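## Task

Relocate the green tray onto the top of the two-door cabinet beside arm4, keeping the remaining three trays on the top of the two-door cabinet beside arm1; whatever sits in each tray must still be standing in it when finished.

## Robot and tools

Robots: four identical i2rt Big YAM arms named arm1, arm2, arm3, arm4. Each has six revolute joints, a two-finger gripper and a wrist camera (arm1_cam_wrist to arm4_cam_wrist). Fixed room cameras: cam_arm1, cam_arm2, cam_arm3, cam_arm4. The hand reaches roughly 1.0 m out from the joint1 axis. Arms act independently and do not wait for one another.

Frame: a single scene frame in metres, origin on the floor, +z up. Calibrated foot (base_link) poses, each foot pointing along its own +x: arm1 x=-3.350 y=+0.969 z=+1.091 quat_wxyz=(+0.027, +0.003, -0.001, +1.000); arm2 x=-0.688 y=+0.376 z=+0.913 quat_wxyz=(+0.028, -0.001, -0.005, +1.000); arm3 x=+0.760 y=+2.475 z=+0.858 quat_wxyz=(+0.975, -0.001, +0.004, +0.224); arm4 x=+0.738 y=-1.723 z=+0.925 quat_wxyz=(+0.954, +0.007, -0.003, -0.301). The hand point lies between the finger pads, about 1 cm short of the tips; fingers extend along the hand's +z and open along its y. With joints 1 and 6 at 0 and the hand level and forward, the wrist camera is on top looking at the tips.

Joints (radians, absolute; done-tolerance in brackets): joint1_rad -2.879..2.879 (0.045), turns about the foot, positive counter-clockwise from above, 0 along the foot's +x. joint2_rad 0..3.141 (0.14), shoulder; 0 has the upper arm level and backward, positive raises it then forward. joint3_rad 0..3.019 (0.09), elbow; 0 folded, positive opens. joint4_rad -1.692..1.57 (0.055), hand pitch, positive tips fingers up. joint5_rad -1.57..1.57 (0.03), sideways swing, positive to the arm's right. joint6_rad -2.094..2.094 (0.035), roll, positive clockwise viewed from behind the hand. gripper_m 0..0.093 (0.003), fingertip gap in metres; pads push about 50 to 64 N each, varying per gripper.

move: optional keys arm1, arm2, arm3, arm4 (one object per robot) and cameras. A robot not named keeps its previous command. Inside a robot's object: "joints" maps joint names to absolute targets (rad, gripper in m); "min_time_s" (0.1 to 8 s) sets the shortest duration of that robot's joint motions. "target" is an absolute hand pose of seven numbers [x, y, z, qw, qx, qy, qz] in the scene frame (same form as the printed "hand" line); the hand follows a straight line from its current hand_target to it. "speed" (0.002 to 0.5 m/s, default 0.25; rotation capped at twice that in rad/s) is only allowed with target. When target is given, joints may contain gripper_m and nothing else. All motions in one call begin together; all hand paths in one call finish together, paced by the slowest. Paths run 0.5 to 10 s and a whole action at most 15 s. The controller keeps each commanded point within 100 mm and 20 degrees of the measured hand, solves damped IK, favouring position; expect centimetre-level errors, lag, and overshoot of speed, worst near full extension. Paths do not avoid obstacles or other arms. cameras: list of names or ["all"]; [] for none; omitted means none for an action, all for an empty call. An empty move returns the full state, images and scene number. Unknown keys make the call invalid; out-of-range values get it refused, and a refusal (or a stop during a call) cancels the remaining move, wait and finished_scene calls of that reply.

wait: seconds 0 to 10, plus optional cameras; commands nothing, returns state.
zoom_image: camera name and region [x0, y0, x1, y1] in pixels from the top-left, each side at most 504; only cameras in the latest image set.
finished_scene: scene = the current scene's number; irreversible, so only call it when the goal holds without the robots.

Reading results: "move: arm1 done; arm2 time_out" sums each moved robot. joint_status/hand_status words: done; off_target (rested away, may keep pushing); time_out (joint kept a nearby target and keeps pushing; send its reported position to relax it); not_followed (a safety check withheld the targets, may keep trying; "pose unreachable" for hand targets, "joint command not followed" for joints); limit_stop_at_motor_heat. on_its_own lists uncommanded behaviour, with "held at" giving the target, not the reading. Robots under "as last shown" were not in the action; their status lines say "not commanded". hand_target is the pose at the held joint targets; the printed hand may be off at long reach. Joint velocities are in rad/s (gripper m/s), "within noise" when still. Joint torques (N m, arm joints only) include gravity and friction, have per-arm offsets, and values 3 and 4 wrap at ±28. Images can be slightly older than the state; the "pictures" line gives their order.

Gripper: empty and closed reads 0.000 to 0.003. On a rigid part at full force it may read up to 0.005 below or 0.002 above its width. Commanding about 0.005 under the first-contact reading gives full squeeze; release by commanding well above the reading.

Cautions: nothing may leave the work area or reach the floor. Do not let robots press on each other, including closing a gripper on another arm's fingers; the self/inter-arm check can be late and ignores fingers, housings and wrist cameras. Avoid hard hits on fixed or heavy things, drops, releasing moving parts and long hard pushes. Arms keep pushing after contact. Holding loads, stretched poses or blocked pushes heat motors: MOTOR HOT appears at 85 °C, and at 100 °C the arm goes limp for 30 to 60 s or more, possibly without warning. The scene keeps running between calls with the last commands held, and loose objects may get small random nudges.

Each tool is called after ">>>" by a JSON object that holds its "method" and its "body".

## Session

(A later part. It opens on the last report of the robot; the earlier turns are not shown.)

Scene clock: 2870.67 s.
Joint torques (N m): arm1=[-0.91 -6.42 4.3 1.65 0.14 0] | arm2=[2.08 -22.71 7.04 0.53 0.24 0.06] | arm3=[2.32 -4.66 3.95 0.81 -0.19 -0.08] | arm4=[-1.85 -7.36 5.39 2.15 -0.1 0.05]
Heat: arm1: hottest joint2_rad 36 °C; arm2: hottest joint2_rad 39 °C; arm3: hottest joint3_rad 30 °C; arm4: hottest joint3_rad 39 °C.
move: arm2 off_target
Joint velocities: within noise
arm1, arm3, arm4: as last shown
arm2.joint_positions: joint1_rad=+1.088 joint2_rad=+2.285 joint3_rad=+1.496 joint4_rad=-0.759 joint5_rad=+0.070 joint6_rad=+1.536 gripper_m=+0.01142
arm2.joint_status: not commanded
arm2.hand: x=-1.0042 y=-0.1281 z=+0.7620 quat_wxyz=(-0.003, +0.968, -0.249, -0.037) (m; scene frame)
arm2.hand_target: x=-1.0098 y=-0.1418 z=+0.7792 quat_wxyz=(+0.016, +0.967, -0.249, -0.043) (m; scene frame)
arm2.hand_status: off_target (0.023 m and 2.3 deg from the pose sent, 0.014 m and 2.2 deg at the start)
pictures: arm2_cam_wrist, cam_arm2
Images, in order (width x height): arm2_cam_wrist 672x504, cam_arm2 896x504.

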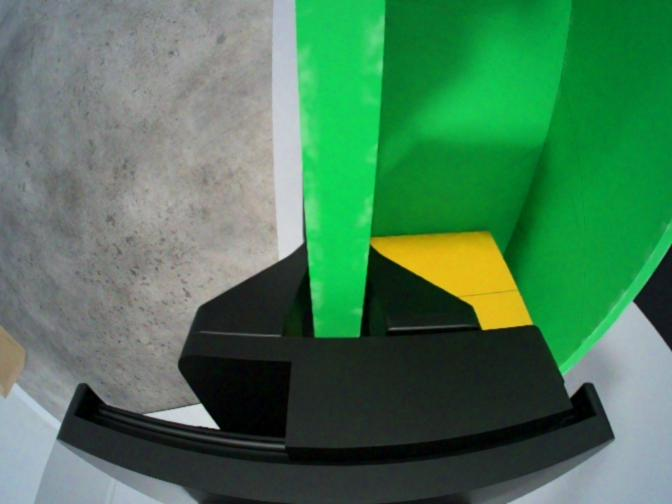

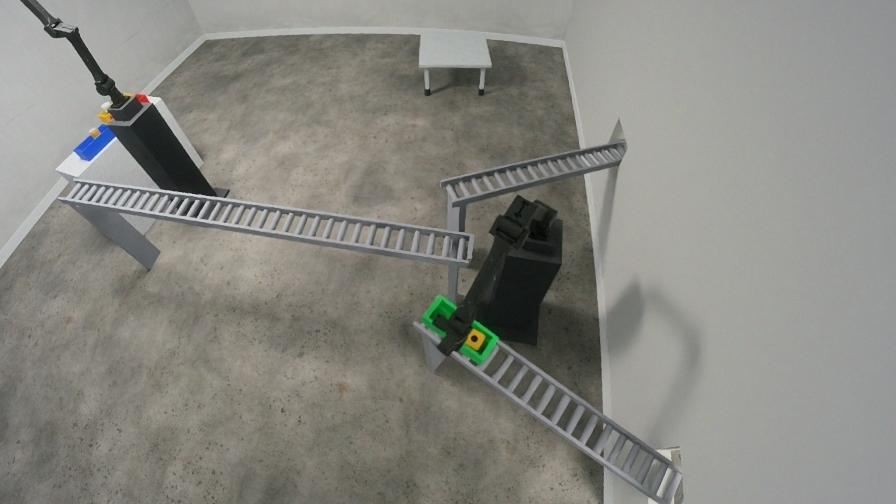

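>>> {"method": "move", "body": {"arm2": {"target": [-1.0095, -0.141, 0.757, 0.0159, 0.9652, -0.2576, -0.043], "speed": 0.04}, "cameras": ["arm2_cam_wrist", "cam_arm2"]}}

>>> {"method": "zoom_image", "body": {"camera": "cam_arm2", "region": [410, 270, 480, 340]}}

>>> {"method": "zoom_image", "body": {"camera": "cam_arm2", "region": [450, 300, 520, 370]}}

>>> {"method": "zoom_image", "body": {"camera": "arm2_cam_wrist", "region": [220, 0, 400, 250]}}

Scene clock: 2920.57 s.
Joint torques (N m): arm1=[-0.91 -6.53 4.23 1.68 0.13 0] | arm2=[0.38 -22.12 6.87 0.46 0.24 0.2] | arm3=[2.32 -4.6 3.93 0.83 -0.2 -0.08] | arm4=[-1.85 -7.24 5.37 2.26 -0.11 0.05]
Heat: arm1: hottest joint2_rad 35 °C; arm2: hottest joint2_rad 37 °C; arm3: hottest joint3_rad 30 °C; arm4: hottest joint3_rad 39 °C.
move: arm2 off_target
Joint velocities: within noise
arm1.joint_positions: joint1_rad=+0.311 joint2_rad=+1.491 joint3_rad=+2.840 joint4_rad=-1.187 joint5_rad=+0.002 joint6_rad=+0.017 gripper_m=+0.05991
arm1.joint_status: not commanded
arm1.hand: x=-3.7193 y=+0.8695 z=+2.0195 quat_wxyz=(+0.103, +0.641, +0.078, -0.757) (m; scene frame)
arm1.hand_target: x=-3.7239 y=+0.8721 z=+2.0163 quat_wxyz=(+0.092, +0.645, +0.081, -0.754) (m; scene frame)
arm1.hand_status: not commanded
arm2.joint_positions: joint1_rad=+1.088 joint2_rad=+2.323 joint3_rad=+1.496 joint4_rad=-0.722 joint5_rad=+0.070 joint6_rad=+1.545 gripper_m=+0.01142
arm2.joint_status: not commanded
arm2.hand: x=-1.0033 y=-0.1265 z=+0.7406 quat_wxyz=(-0.003, +0.967, -0.253, -0.037) (m; scene frame)
arm2.hand_target: x=-1.0093 y=-0.1407 z=+0.7571 quat_wxyz=(+0.016, +0.965, -0.257, -0.043) (m; scene frame)
arm2.hand_status: off_target (0.023 m and 2.4 deg from the pose sent, 0.015 m and 2.5 deg at the start)
arm3, arm4: as last shown
pictures: arm2_cam_wrist, cam_arm2
Images, in order (width x height): arm2_cam_wrist 672x504, cam_arm2 896x504.

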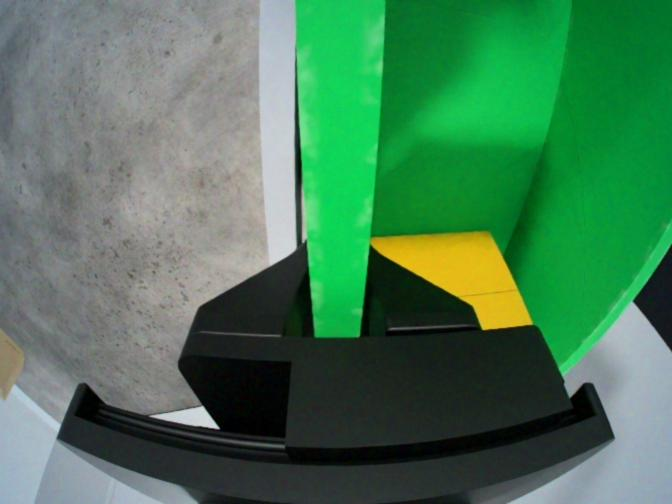

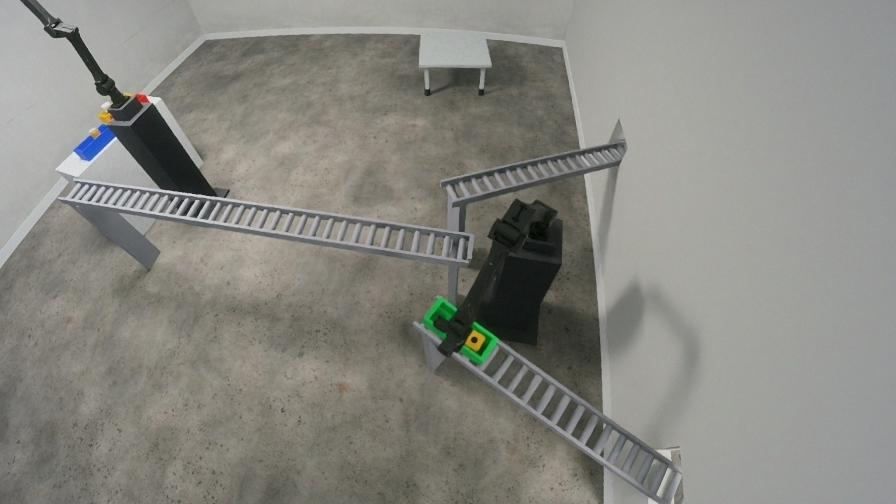

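Scaled by 7.200 from the camera's 896x504 image, which has a finer 1280x720 frame.

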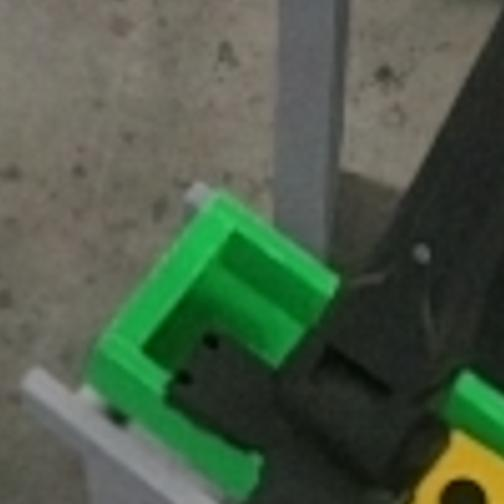

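Scaled by 7.200 from the camera's 896x504 image, which has a finer 1280x720 frame.

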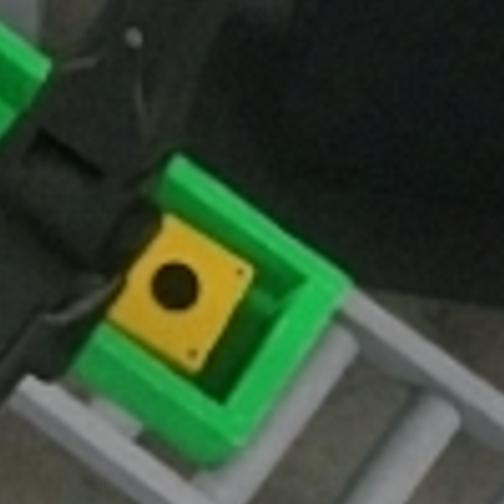

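Scaled by 2.016 from the camera's 672x504 image, which has a finer 960x720 frame.

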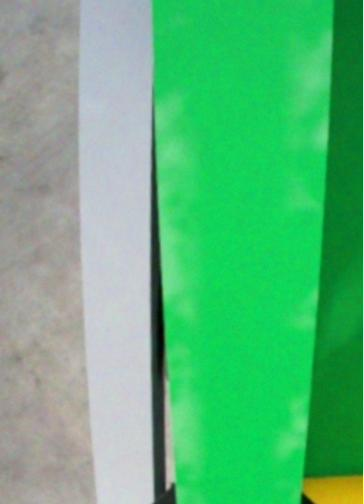

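>>> {"method": "move", "body": {"arm2": {"target": [-1.012, -0.1455, 0.746, 0.015, 0.9615, -0.271, -0.0432], "speed": 0.04}, "cameras": ["arm2_cam_wrist", "cam_arm2"]}}

>>> {"method": "zoom_image", "body": {"camera": "cam_arm2", "region": [410, 270, 480, 340]}}

>>> {"method": "zoom_image", "body": {"camera": "cam_arm2", "region": [450, 300, 520, 370]}}

>>> {"method": "zoom_image", "body": {"camera": "arm2_cam_wrist", "region": [220, 0, 400, 250]}}

Scene clock: 2957.00 s.
Joint torques (N m): arm1=[-0.85 -6.42 4.25 1.63 0.13 0] | arm2=[0.91 -20.37 8.62 0.31 0.41 0.23] | arm3=[2.32 -4.6 3.93 0.83 -0.2 -0.07] | arm4=[-1.96 -7.65 5.31 2.14 -0.11 0.04]
Heat: arm1: hottest joint2_rad 35 °C; arm2: hottest joint3_rad 37 °C; arm3: hottest joint3_rad 30 °C; arm4: hottest joint3_rad 39 °C.
move: arm2 off_target
Joint velocities: within noise
arm1, arm3, arm4: as last shown
arm2.joint_positions: joint1_rad=+1.088 joint2_rad=+2.335 joint3_rad=+1.496 joint4_rad=-0.719 joint5_rad=+0.068 joint6_rad=+1.567 gripper_m=+0.01142
arm2.joint_status: not commanded
arm2.hand: x=-1.0014 y=-0.1240 z=+0.7334 quat_wxyz=(-0.008, +0.964, -0.264, -0.035) (m; scene frame)
arm2.hand_target: x=-1.0115 y=-0.1449 z=+0.7466 quat_wxyz=(+0.015, +0.962, -0.271, -0.043) (m; scene frame)
arm2.hand_status: off_target (0.027 m and 2.9 deg from the pose sent, 0.022 m and 3.1 deg at the start)
pictures: arm2_cam_wrist, cam_arm2
Images, in order (width x height): arm2_cam_wrist 672x504, cam_arm2 896x504.

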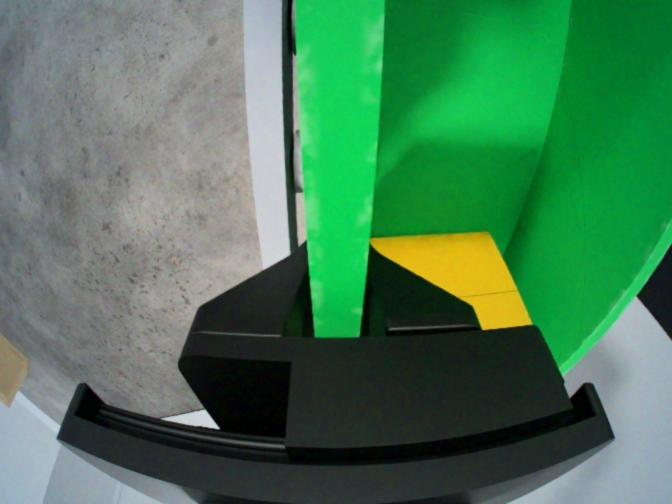

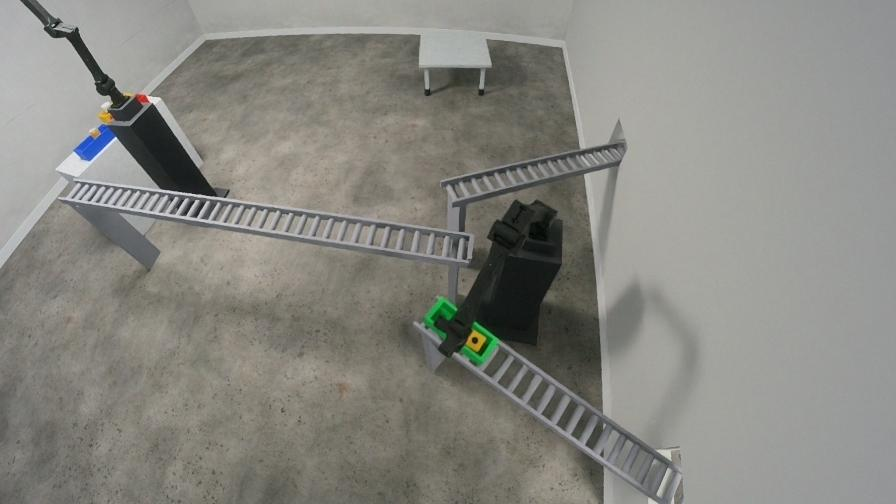

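Scaled by 7.200 from the camera's 896x504 image, which has a finer 1280x720 frame.

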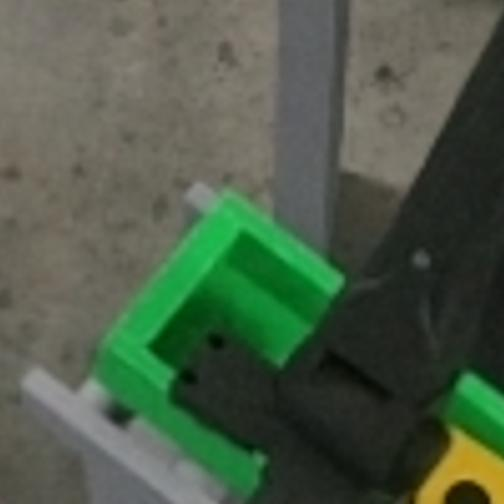

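Scaled by 7.200 from the camera's 896x504 image, which has a finer 1280x720 frame.

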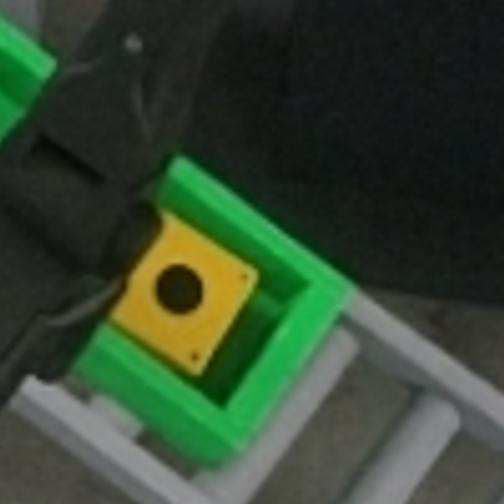

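Scaled by 2.016 from the camera's 672x504 image, which has a finer 960x720 frame.

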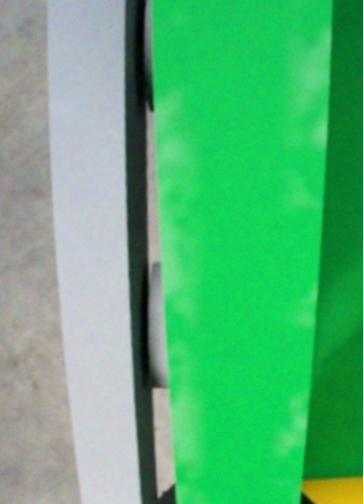

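>>> {"method": "move", "body": {"arm2": {"target": [-1.019, -0.157, 0.756, 0.015, 0.9615, -0.271, -0.0432], "speed": 0.04}, "cameras": ["arm2_cam_wrist", "cam_arm2"]}}

>>> {"method": "zoom_image", "body": {"camera": "cam_arm2", "region": [450, 300, 520, 370]}}

>>> {"method": "zoom_image", "body": {"camera": "arm2_cam_wrist", "region": [220, 0, 400, 250]}}

Scene clock: 2987.47 s.
Joint torques (N m): arm1=[-0.85 -6.48 4.29 1.61 0.14 0.02] | arm2=[0.97 -22.24 9.17 -0.34 0.4 0.25] | arm3=[2.26 -4.72 3.93 0.81 -0.19 -0.08] | arm4=[-1.67 -7.36 5.3 2.17 -0.11 0.03]
Heat: arm1: hottest joint2_rad 35 °C; arm2: hottest joint2_rad 39 °C; arm3: hottest joint3_rad 30 °C; arm4: hottest joint3_rad 38 °C.
move: arm2 off_target
Joint velocities: within noise
arm1, arm3, arm4: as last shown
arm2.joint_positions: joint1_rad=+1.088 joint2_rad=+2.351 joint3_rad=+1.539 joint4_rad=-0.741 joint5_rad=+0.069 joint6_rad=+1.573 gripper_m=+0.01142
arm2.joint_status: not commanded
arm2.hand: x=-1.0079 y=-0.1345 z=+0.7352 quat_wxyz=(-0.005, +0.963, -0.267, -0.036) (m; scene frame)
arm2.hand_target: x=-1.0184 y=-0.1562 z=+0.7566 quat_wxyz=(+0.015, +0.962, -0.271, -0.043) (m; scene frame)
arm2.hand_status: off_target (0.033 m and 2.5 deg from the pose sent, 0.044 m and 2.9 deg at the start)
pictures: arm2_cam_wrist, cam_arm2
Images, in order (width x height): arm2_cam_wrist 672x504, cam_arm2 896x504.

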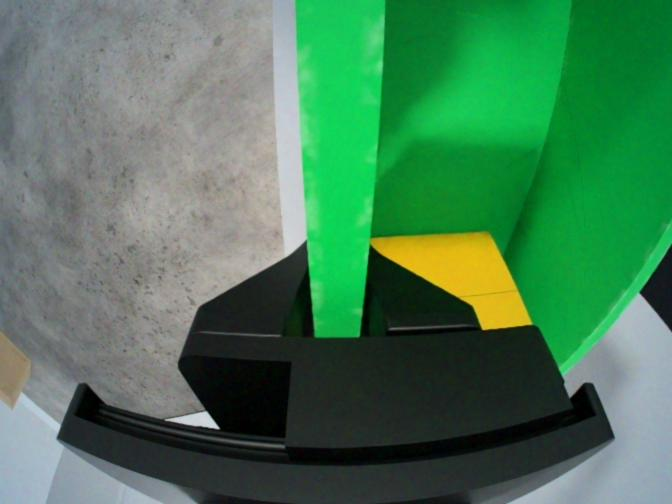

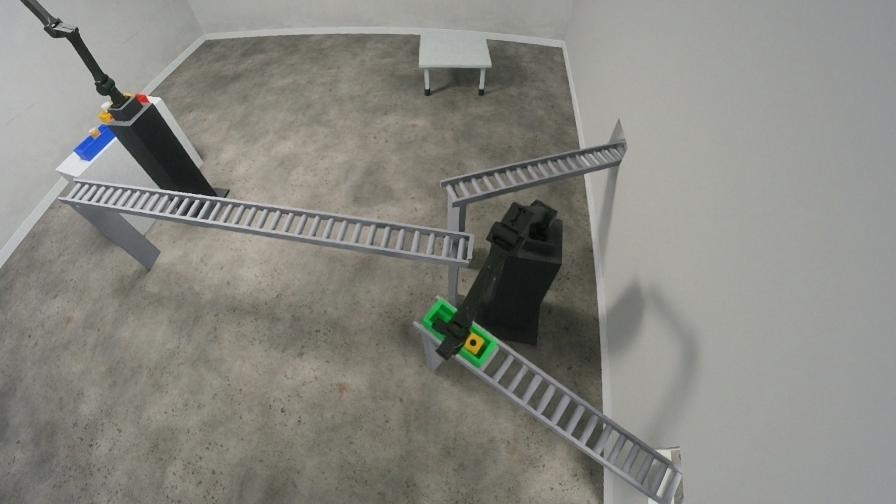

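Scaled by 7.200 from the camera's 896x504 image, which has a finer 1280x720 frame.

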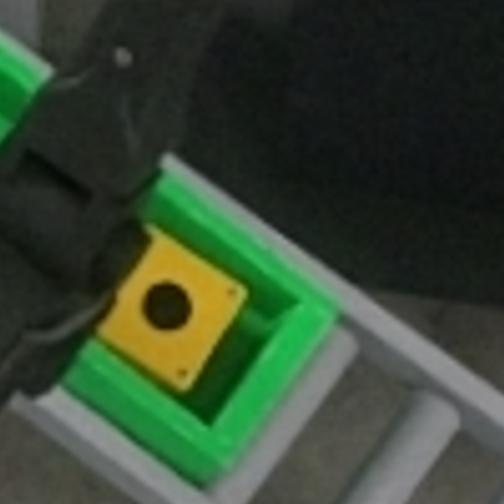

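Scaled by 2.016 from the camera's 672x504 image, which has a finer 960x720 frame.

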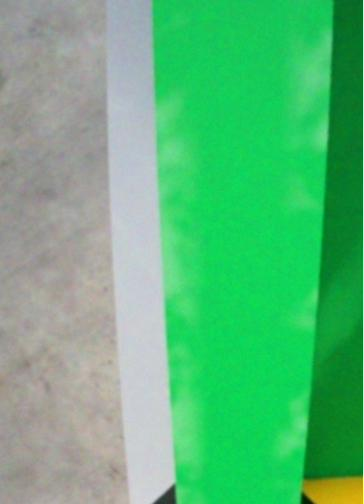

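>>> {"method": "move", "body": {"arm2": {"target": [-1.0145, -0.1495, 0.744, 0.015, 0.9608, -0.2735, -0.0432], "speed": 0.04}, "cameras": ["arm2_cam_wrist", "cam_arm2"]}}

>>> {"method": "zoom_image", "body": {"camera": "cam_arm2", "region": [450, 300, 520, 370]}}

>>> {"method": "zoom_image", "body": {"camera": "cam_arm2", "region": [410, 280, 480, 350]}}

>>> {"method": "zoom_image", "body": {"camera": "arm2_cam_wrist", "region": [220, 0, 400, 250]}}

Scene clock: 3012.93 s.
Joint torques (N m): arm1=[-0.97 -6.71 4.23 1.65 0.15 0] | arm2=[1.44 -21.6 6.8 0.42 0.37 0.19] | arm3=[2.37 -4.6 3.96 0.81 -0.2 -0.08] | arm4=[-1.79 -7.59 5.31 2.13 -0.11 0.03]
Heat: arm1: hottest joint2_rad 35 °C; arm2: hottest joint3_rad 40 °C; arm3: hottest joint3_rad 30 °C; arm4: hottest joint3_rad 38 °C.
move: arm2 off_target
Joint velocities: within noise
arm1, arm3, arm4: as last shown
arm2.joint_positions: joint1_rad=+1.088 joint2_rad=+2.352 joint3_rad=+1.539 joint4_rad=-0.731 joint5_rad=+0.069 joint6_rad=+1.575 gripper_m=+0.01142
arm2.joint_status: not commanded
arm2.hand: x=-1.0092 y=-0.1366 z=+0.7349 quat_wxyz=(+0.000, +0.963, -0.268, -0.038) (m; scene frame)
arm2.hand_target: x=-1.0144 y=-0.1494 z=+0.7444 quat_wxyz=(+0.015, +0.961, -0.273, -0.043) (m; scene frame)
arm2.hand_status: off_target (0.017 m and 2.0 deg from the pose sent, 0.019 m and 2.6 deg at the start)
pictures: arm2_cam_wrist, cam_arm2
Images, in order (width x height): arm2_cam_wrist 672x504, cam_arm2 896x504.

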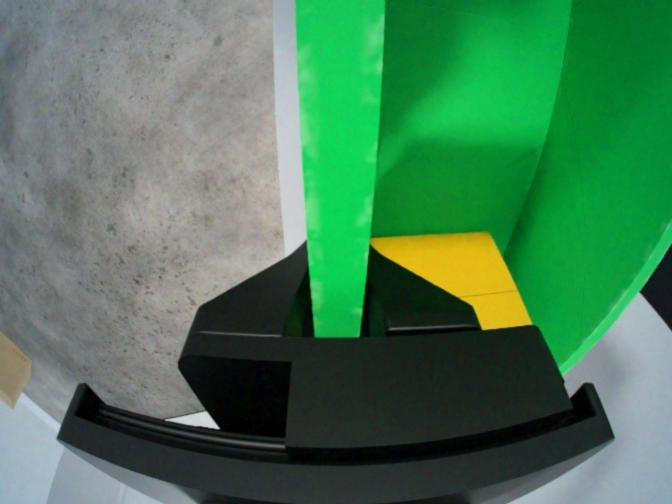

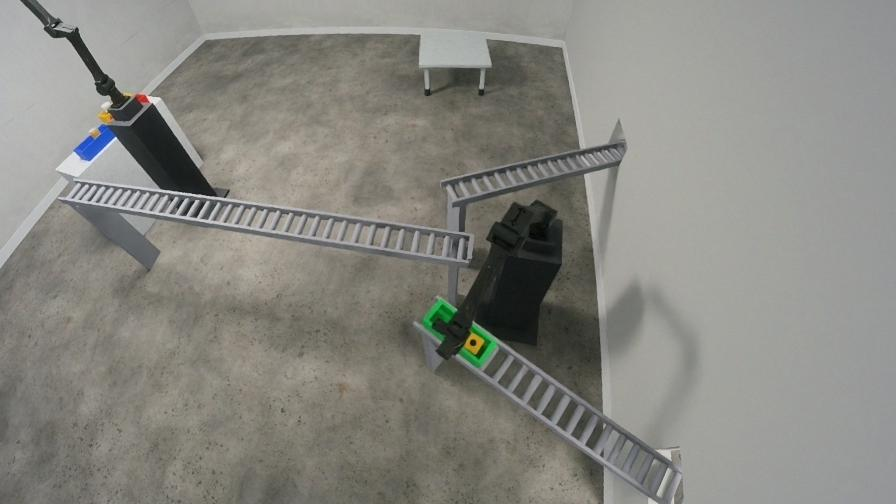

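Scaled by 7.200 from the camera's 896x504 image, which has a finer 1280x720 frame.

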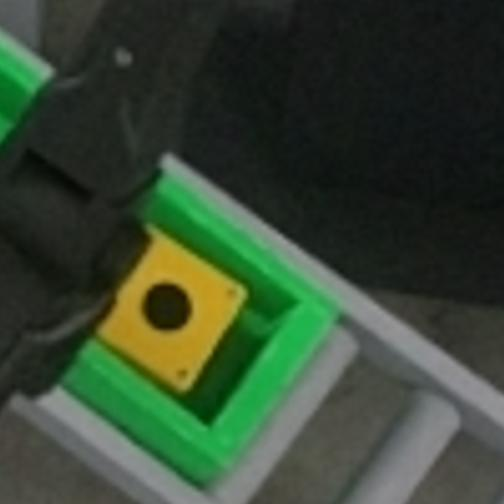

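Scaled by 7.200 from the camera's 896x504 image, which has a finer 1280x720 frame.

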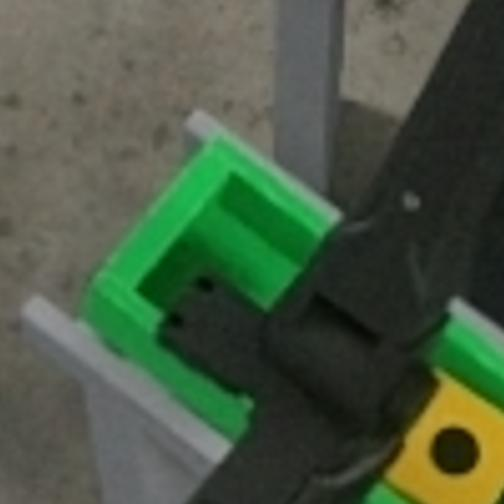

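Scaled by 2.016 from the camera's 672x504 image, which has a finer 960x720 frame.

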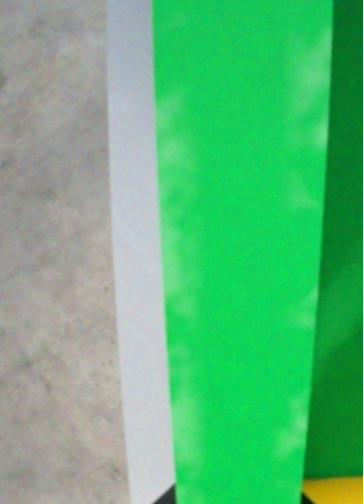

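>>> {"method": "move", "body": {"arm2": {"joints": {"joint4_rad": -0.765}, "min_time_s": 0.8}, "cameras": ["arm2_cam_wrist", "cam_arm2"]}}

>>> {"method": "zoom_image", "body": {"camera": "cam_arm2", "region": [450, 300, 520, 370]}}

>>> {"method": "zoom_image", "body": {"camera": "cam_arm2", "region": [410, 280, 480, 350]}}

>>> {"method": "zoom_image", "body": {"camera": "arm2_cam_wrist", "region": [220, 0, 400, 250]}}

Scene clock: 3045.97 s.
Joint torques (N m): arm1=[-1.2 -6.53 4.26 1.69 0.13 0.01] | arm2=[2.32 -22.12 7.08 -0.64 0.37 0.08] | arm3=[2.32 -4.66 3.93 0.84 -0.2 -0.07] | arm4=[-1.85 -7.18 5.33 2.24 -0.11 0.02]
Heat: arm1: hottest joint2_rad 35 °C; arm2: hottest joint3_rad 39 °C; arm3: hottest joint3_rad 30 °C; arm4: hottest joint3_rad 38 °C.
move: arm2 done
Joint velocities: within noise
arm1, arm3, arm4: as last shown
arm2.joint_positions: joint1_rad=+1.088 joint2_rad=+2.353 joint3_rad=+1.539 joint4_rad=-0.744 joint5_rad=+0.069 joint6_rad=+1.581 gripper_m=+0.01142
arm2.joint_status: all done
arm2.hand: x=-1.0074 y=-0.1338 z=+0.7346 quat_wxyz=(-0.007, +0.962, -0.270, -0.036) (m; scene frame)
arm2.hand_target: x=-1.0092 y=-0.1407 z=+0.7439 quat_wxyz=(-0.005, +0.961, -0.273, -0.038) (m; scene frame)
arm2.hand_status: not commanded
pictures: arm2_cam_wrist, cam_arm2
Images, in order (width x height): arm2_cam_wrist 672x504, cam_arm2 896x504.

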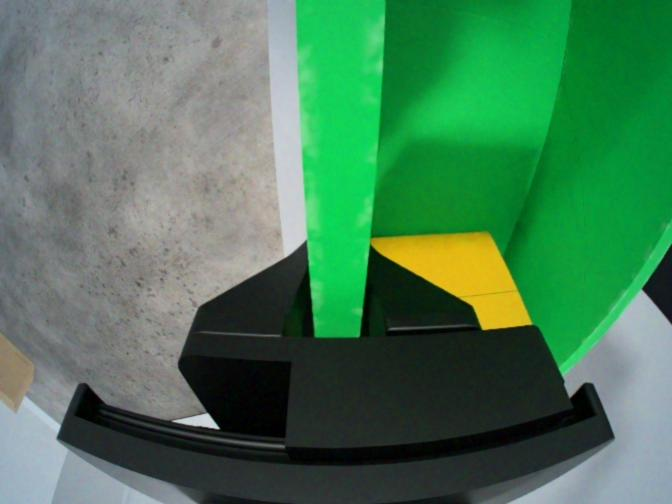

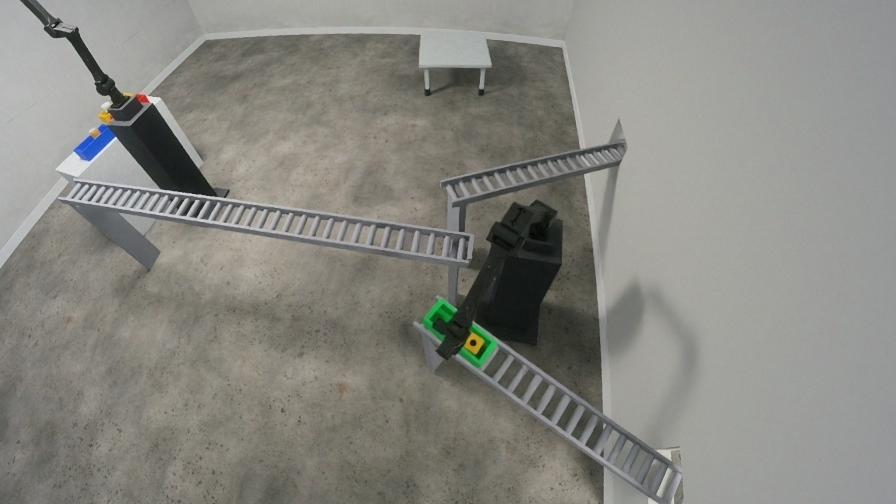

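Scaled by 7.200 from the camera's 896x504 image, which has a finer 1280x720 frame.

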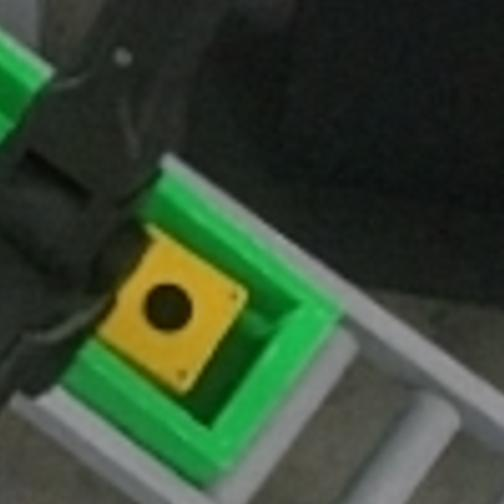

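Scaled by 7.200 from the camera's 896x504 image, which has a finer 1280x720 frame.

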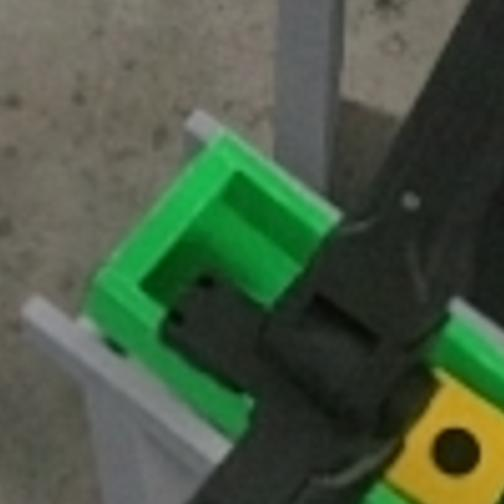

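Scaled by 2.016 from the camera's 672x504 image, which has a finer 960x720 frame.

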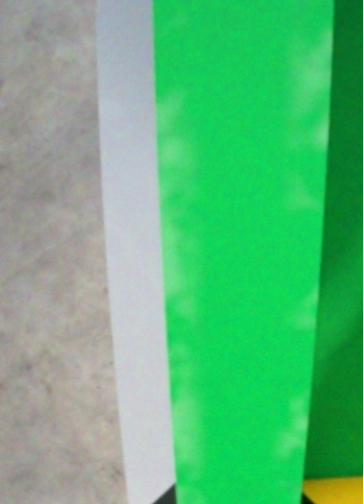

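>>> {"method": "move", "body": {"arm2": {"joints": {"joint2_rad": 2.366}, "min_time_s": 0.8}, "cameras": ["arm2_cam_wrist", "cam_arm2"]}}

>>> {"method": "zoom_image", "body": {"camera": "cam_arm2", "region": [450, 300, 520, 370]}}

>>> {"method": "zoom_image", "body": {"camera": "cam_arm2", "region": [410, 280, 480, 350]}}

>>> {"method": "zoom_image", "body": {"camera": "arm2_cam_wrist", "region": [220, 0, 400, 250]}}

Scene clock: 3076.17 s.
Joint torques (N m): arm1=[-0.91 -6.48 4.22 1.65 0.13 0] | arm2=[1.49 -20.19 7.35 -0.47 0.43 0.2] | arm3=[2.26 -4.6 3.93 0.81 -0.2 -0.08] | arm4=[-1.85 -7.41 5.3 2.22 -0.11 0.01]
Heat: arm1: hottest joint2_rad 34 °C; arm2: hottest joint3_rad 39 °C; arm3: hottest joint3_rad 30 °C; arm4: hottest joint3_rad 38 °C.
move: arm2 done
Joint velocities: within noise
arm1: as last shown
arm2.joint_positions: joint1_rad=+1.088 joint2_rad=+2.354 joint3_rad=+1.539 joint4_rad=-0.744 joint5_rad=+0.069 joint6_rad=+1.581 gripper_m=+0.01142
arm2.joint_status: all done
arm2.hand: x=-1.0071 y=-0.1332 z=+0.7335 quat_wxyz=(-0.008, +0.962, -0.270, -0.036) (m; scene frame)
arm2.hand_target: x=-1.0060 y=-0.1352 z=+0.7319 quat_wxyz=(-0.015, +0.961, -0.272, -0.035) (m; scene frame)
arm2.hand_status: not commanded
arm3.joint_positions: joint1_rad=-0.010 joint2_rad=+1.492 joint3_rad=+2.877 joint4_rad=-0.213 joint5_rad=+0.004 joint6_rad=+0.016 gripper_m=+0.09396
arm3.joint_status: not commanded
arm3.hand: x=+0.9749 y=+2.5751 z=+1.9738 quat_wxyz=(-0.954, +0.041, -0.198, -0.222) (m; scene frame)
arm3.hand_target: x=+0.9654 y=+2.5738 z=+1.9772 quat_wxyz=(-0.957, +0.042, -0.184, -0.220) (m; scene frame)
arm3.hand_status: not commanded
arm4.joint_positions: joint1_rad=+0.010 joint2_rad=+1.501 joint3_rad=+2.878 joint4_rad=-1.220 joint5_rad=+0.004 joint6_rad=+0.003 gripper_m=+0.09396
arm4.joint_status: not commanded
arm4.hand: x=+1.0430 y=-1.9502 z=+1.8522 quat_wxyz=(-0.728, -0.200, -0.617, +0.221) (m; scene frame)
arm4.hand_target: x=+1.0325 y=-1.9466 z=+1.8642 quat_wxyz=(-0.740, -0.196, -0.601, +0.228) (m; scene frame)
arm4.hand_status: not commanded
pictures: arm2_cam_wrist, cam_arm2
Images, in order (width x height): arm2_cam_wrist 672x504, cam_arm2 896x504.

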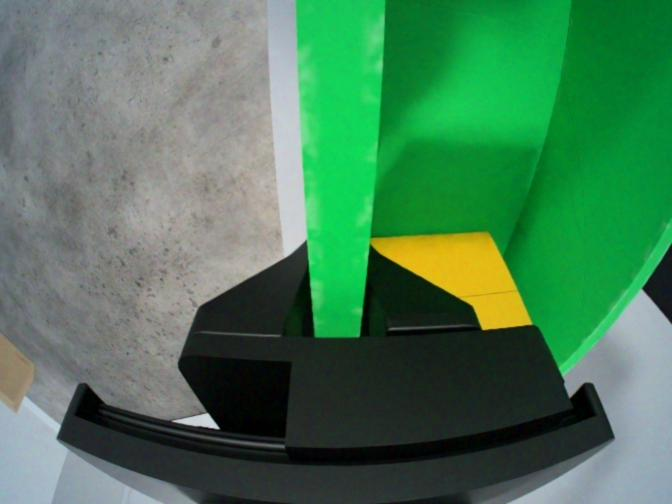

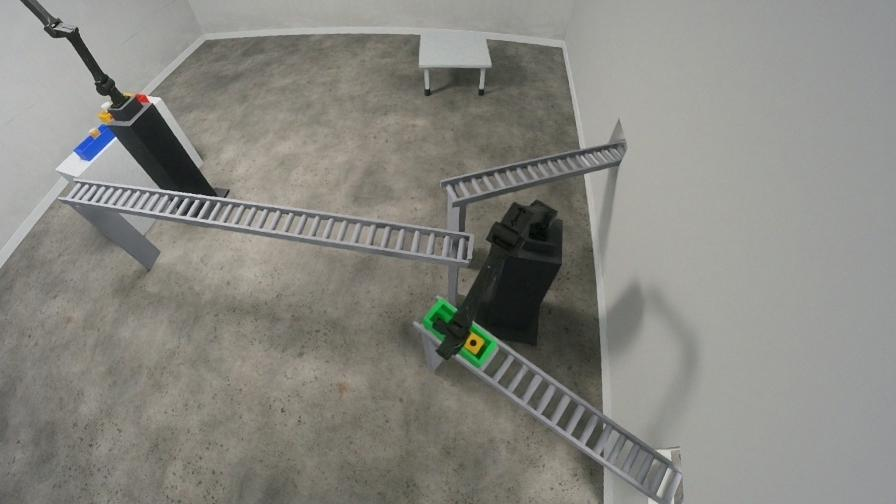

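Scaled by 7.200 from the camera's 896x504 image, which has a finer 1280x720 frame.

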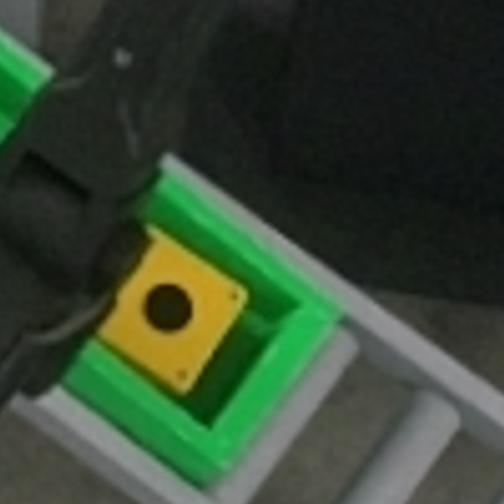

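Scaled by 7.200 from the camera's 896x504 image, which has a finer 1280x720 frame.

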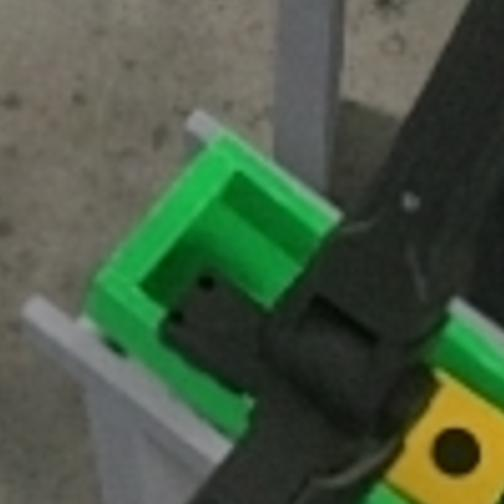

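Scaled by 2.016 from the camera's 672x504 image, which has a finer 960x720 frame.

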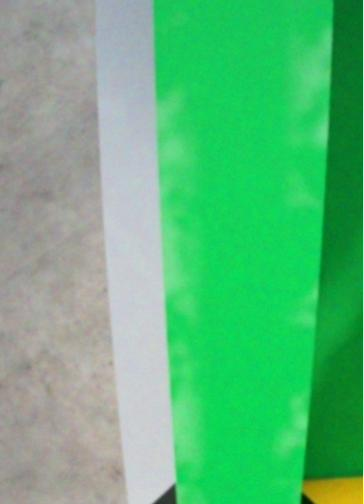

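>>> {"method": "move", "body": {"arm2": {"target": [-1.006, -0.1352, 0.9, -0.015, 0.961, -0.272, -0.035], "speed": 0.35, "joints": {"gripper_m": 0.06}}, "cameras": ["cam_arm2", "cam_arm4", "arm2_cam_wrist"]}}

Scene clock: 3101.03 s.
Joint torques (N m): arm1=[-1.03 -6.48 4.25 1.72 0.13 0.02] | arm2=[1.26 -18.55 9.14 -0.61 0.26 0.15] | arm3=[2.32 -4.6 3.96 0.84 -0.2 -0.07] | arm4=[-1.85 -7.65 5.37 2.15 -0.11 0.02]
Heat: arm1: hottest joint2_rad 34 °C; arm2: hottest joint2_rad 38 °C; arm3: hottest joint3_rad 30 °C; arm4: hottest joint3_rad 38 °C.
move: arm2 off_target
Joint velocities: within noise
arm1, arm3, arm4: as last shown
arm2.joint_positions: joint1_rad=+1.088 joint2_rad=+2.087 joint3_rad=+1.554 joint4_rad=-1.053 joint5_rad=+0.070 joint6_rad=+1.581 gripper_m=+0.05990
arm2.joint_status: all done
arm2.hand: x=-1.0027 y=-0.1266 z=+0.8927 quat_wxyz=(-0.021, +0.962, -0.270, -0.033) (m; scene frame)
arm2.hand_target: x=-1.0059 y=-0.1350 z=+0.9001 quat_wxyz=(-0.015, +0.962, -0.272, -0.035) (m; scene frame)
arm2.hand_status: off_target (0.012 m and 0.8 deg from the pose sent, 0.167 m and 0.8 deg at the start; pose on its path clipped on 5 of 40 steps)
pictures: arm2_cam_wrist, cam_arm2, cam_arm4
Images, in order (width x height): arm2_cam_wrist 672x504, cam_arm2 896x504, cam_arm4 896x504.

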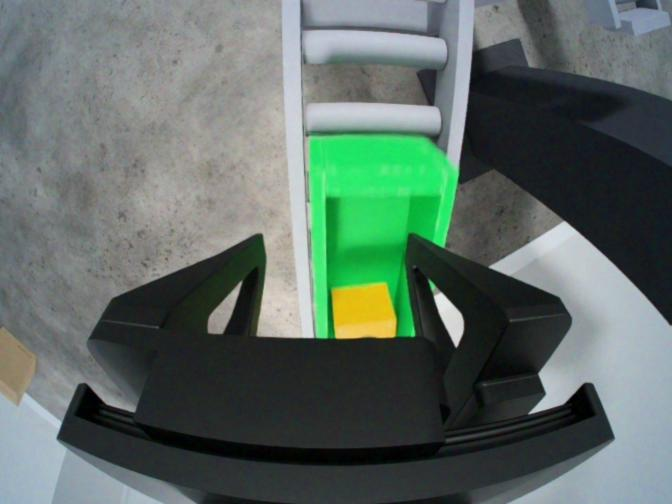

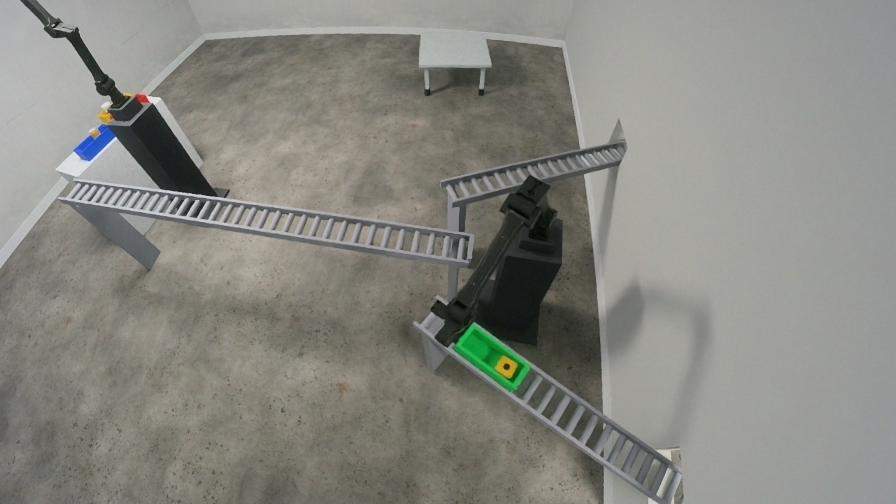

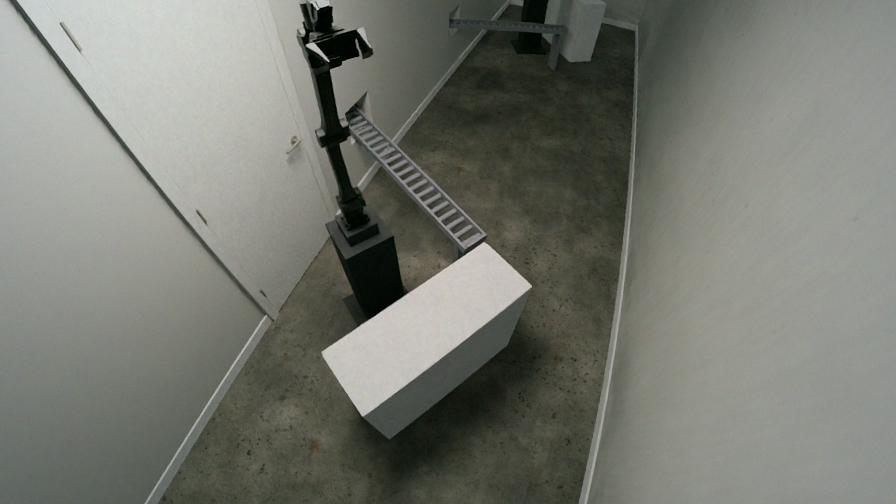

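>>> {"method": "move", "body": {"arm2": {"joints": {"joint1_rad": 0.6, "joint2_rad": 1.5, "joint3_rad": 2.9, "joint4_rad": -1.2, "joint5_rad": 0, "joint6_rad": 0}, "min_time_s": 4}, "arm4": {"joints": {"joint1_rad": 1.45, "joint2_rad": 1.5, "joint3_rad": 1.6, "joint4_rad": -1.6, "joint5_rad": 0, "joint6_rad": -1.72, "gripper_m": 0.07}, "min_time_s": 4}, "cameras": ["arm4_cam_wrist", "cam_arm4", "cam_arm2"]}}

Scene clock: 3183.87 s.
Joint torques (N m): arm1=[-1.2 -6.65 4.26 1.66 0.13 0.01] | arm2=[0.62 -4.31 4.16 1.47 -0.12 -0.09] | arm3=[2.32 -4.72 3.95 0.83 -0.2 -0.08] | arm4=[-1.08 -13.98 8.75 -0.44 -0.12 -0.02]
Heat: arm1: hottest joint2_rad 34 °C; arm2: hottest joint2_rad 39 °C; arm3: hottest joint3_rad 30 °C; arm4: hottest joint3_rad 38 °C.
move: arm2 done; arm4 done
Joint velocities: within noise
arm1, arm3: as last shown
arm2.joint_positions: joint1_rad=+0.609 joint2_rad=+1.493 joint3_rad=+2.892 joint4_rad=-1.191 joint5_rad=+0.003 joint6_rad=+0.015 gripper_m=+0.05991
arm2.joint_status: all done
arm2.hand: x=-1.0030 y=+0.1746 z=+1.8521 quat_wxyz=(+0.214, +0.609, +0.170, -0.745) (m; scene frame)
arm2.hand_target: x=-1.0070 y=+0.1756 z=+1.8498 quat_wxyz=(+0.206, +0.611, +0.174, -0.745) (m; scene frame)
arm2.hand_status: not commanded
arm4.joint_positions: joint1_rad=+1.450 joint2_rad=+1.493 joint3_rad=+1.609 joint4_rad=-1.588 joint5_rad=+0.002 joint6_rad=-1.710 gripper_m=+0.07007
arm4.joint_status: all done
arm4.hand: x=+1.0457 y=-1.3817 z=+1.2427 quat_wxyz=(-0.051, +0.955, -0.292, +0.025) (m; scene frame)
arm4.hand_target: x=+1.0431 y=-1.3839 z=+1.2359 quat_wxyz=(-0.039, +0.957, -0.287, +0.018) (m; scene frame)
arm4.hand_status: not commanded
pictures: arm4_cam_wrist, cam_arm2, cam_arm4
Images, in order (width x height): arm4_cam_wrist 672x504, cam_arm2 896x504, cam_arm4 896x504.

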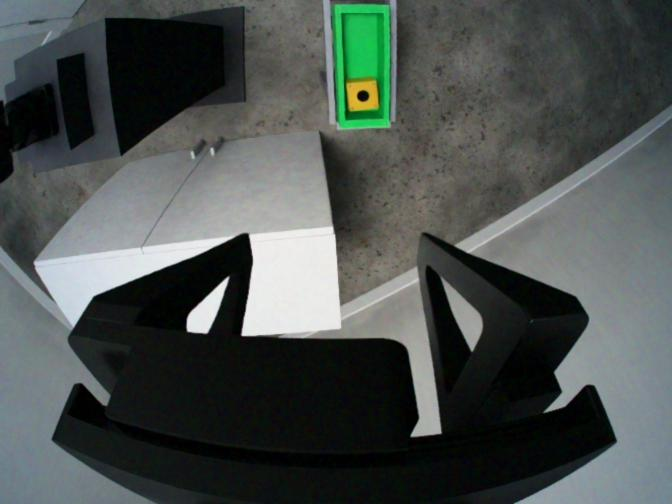

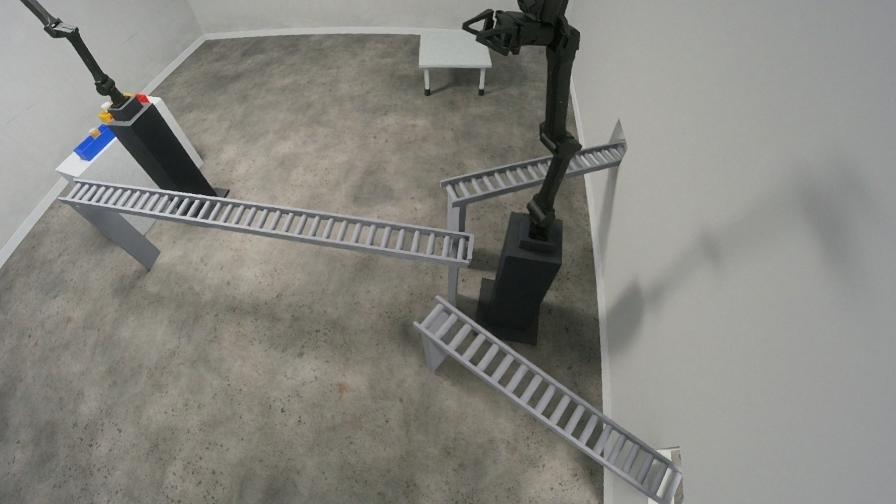

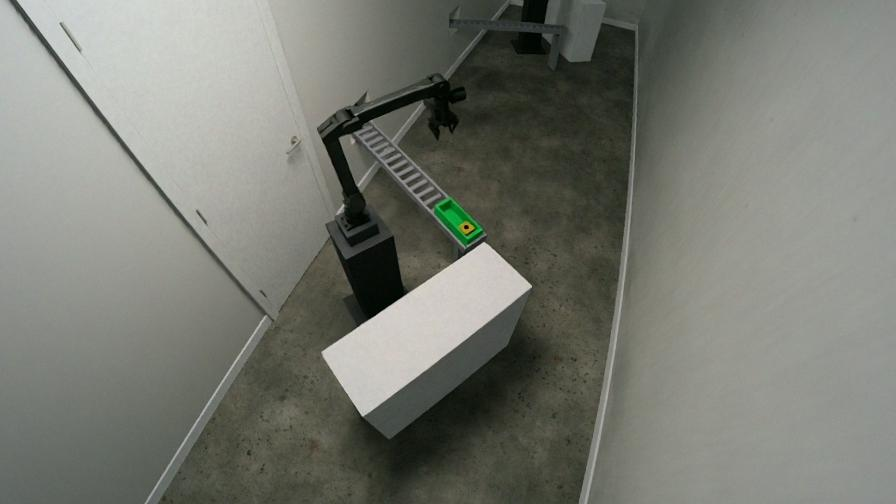

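>>> {"method": "zoom_image", "body": {"camera": "arm4_cam_wrist", "region": [270, 0, 450, 160]}}

>>> {"method": "zoom_image", "body": {"camera": "cam_arm4", "region": [400, 170, 560, 300]}}

Scaled by 2.800 from the camera's 672x504 image, which has a finer 960x720 frame.

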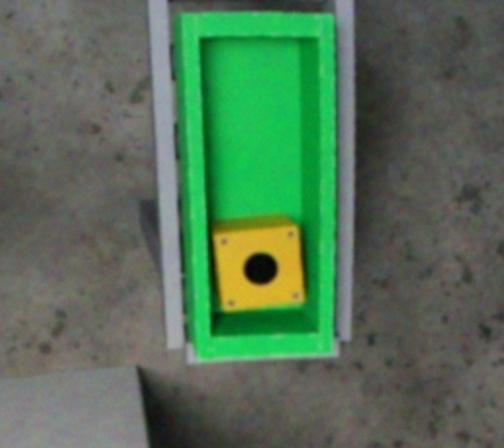

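Scaled by 3.150 from the camera's 896x504 image, which has a finer 1280x720 frame.

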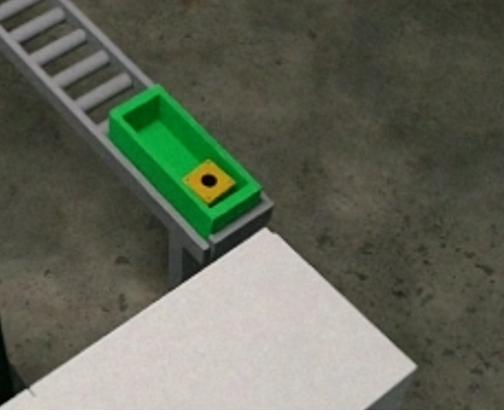

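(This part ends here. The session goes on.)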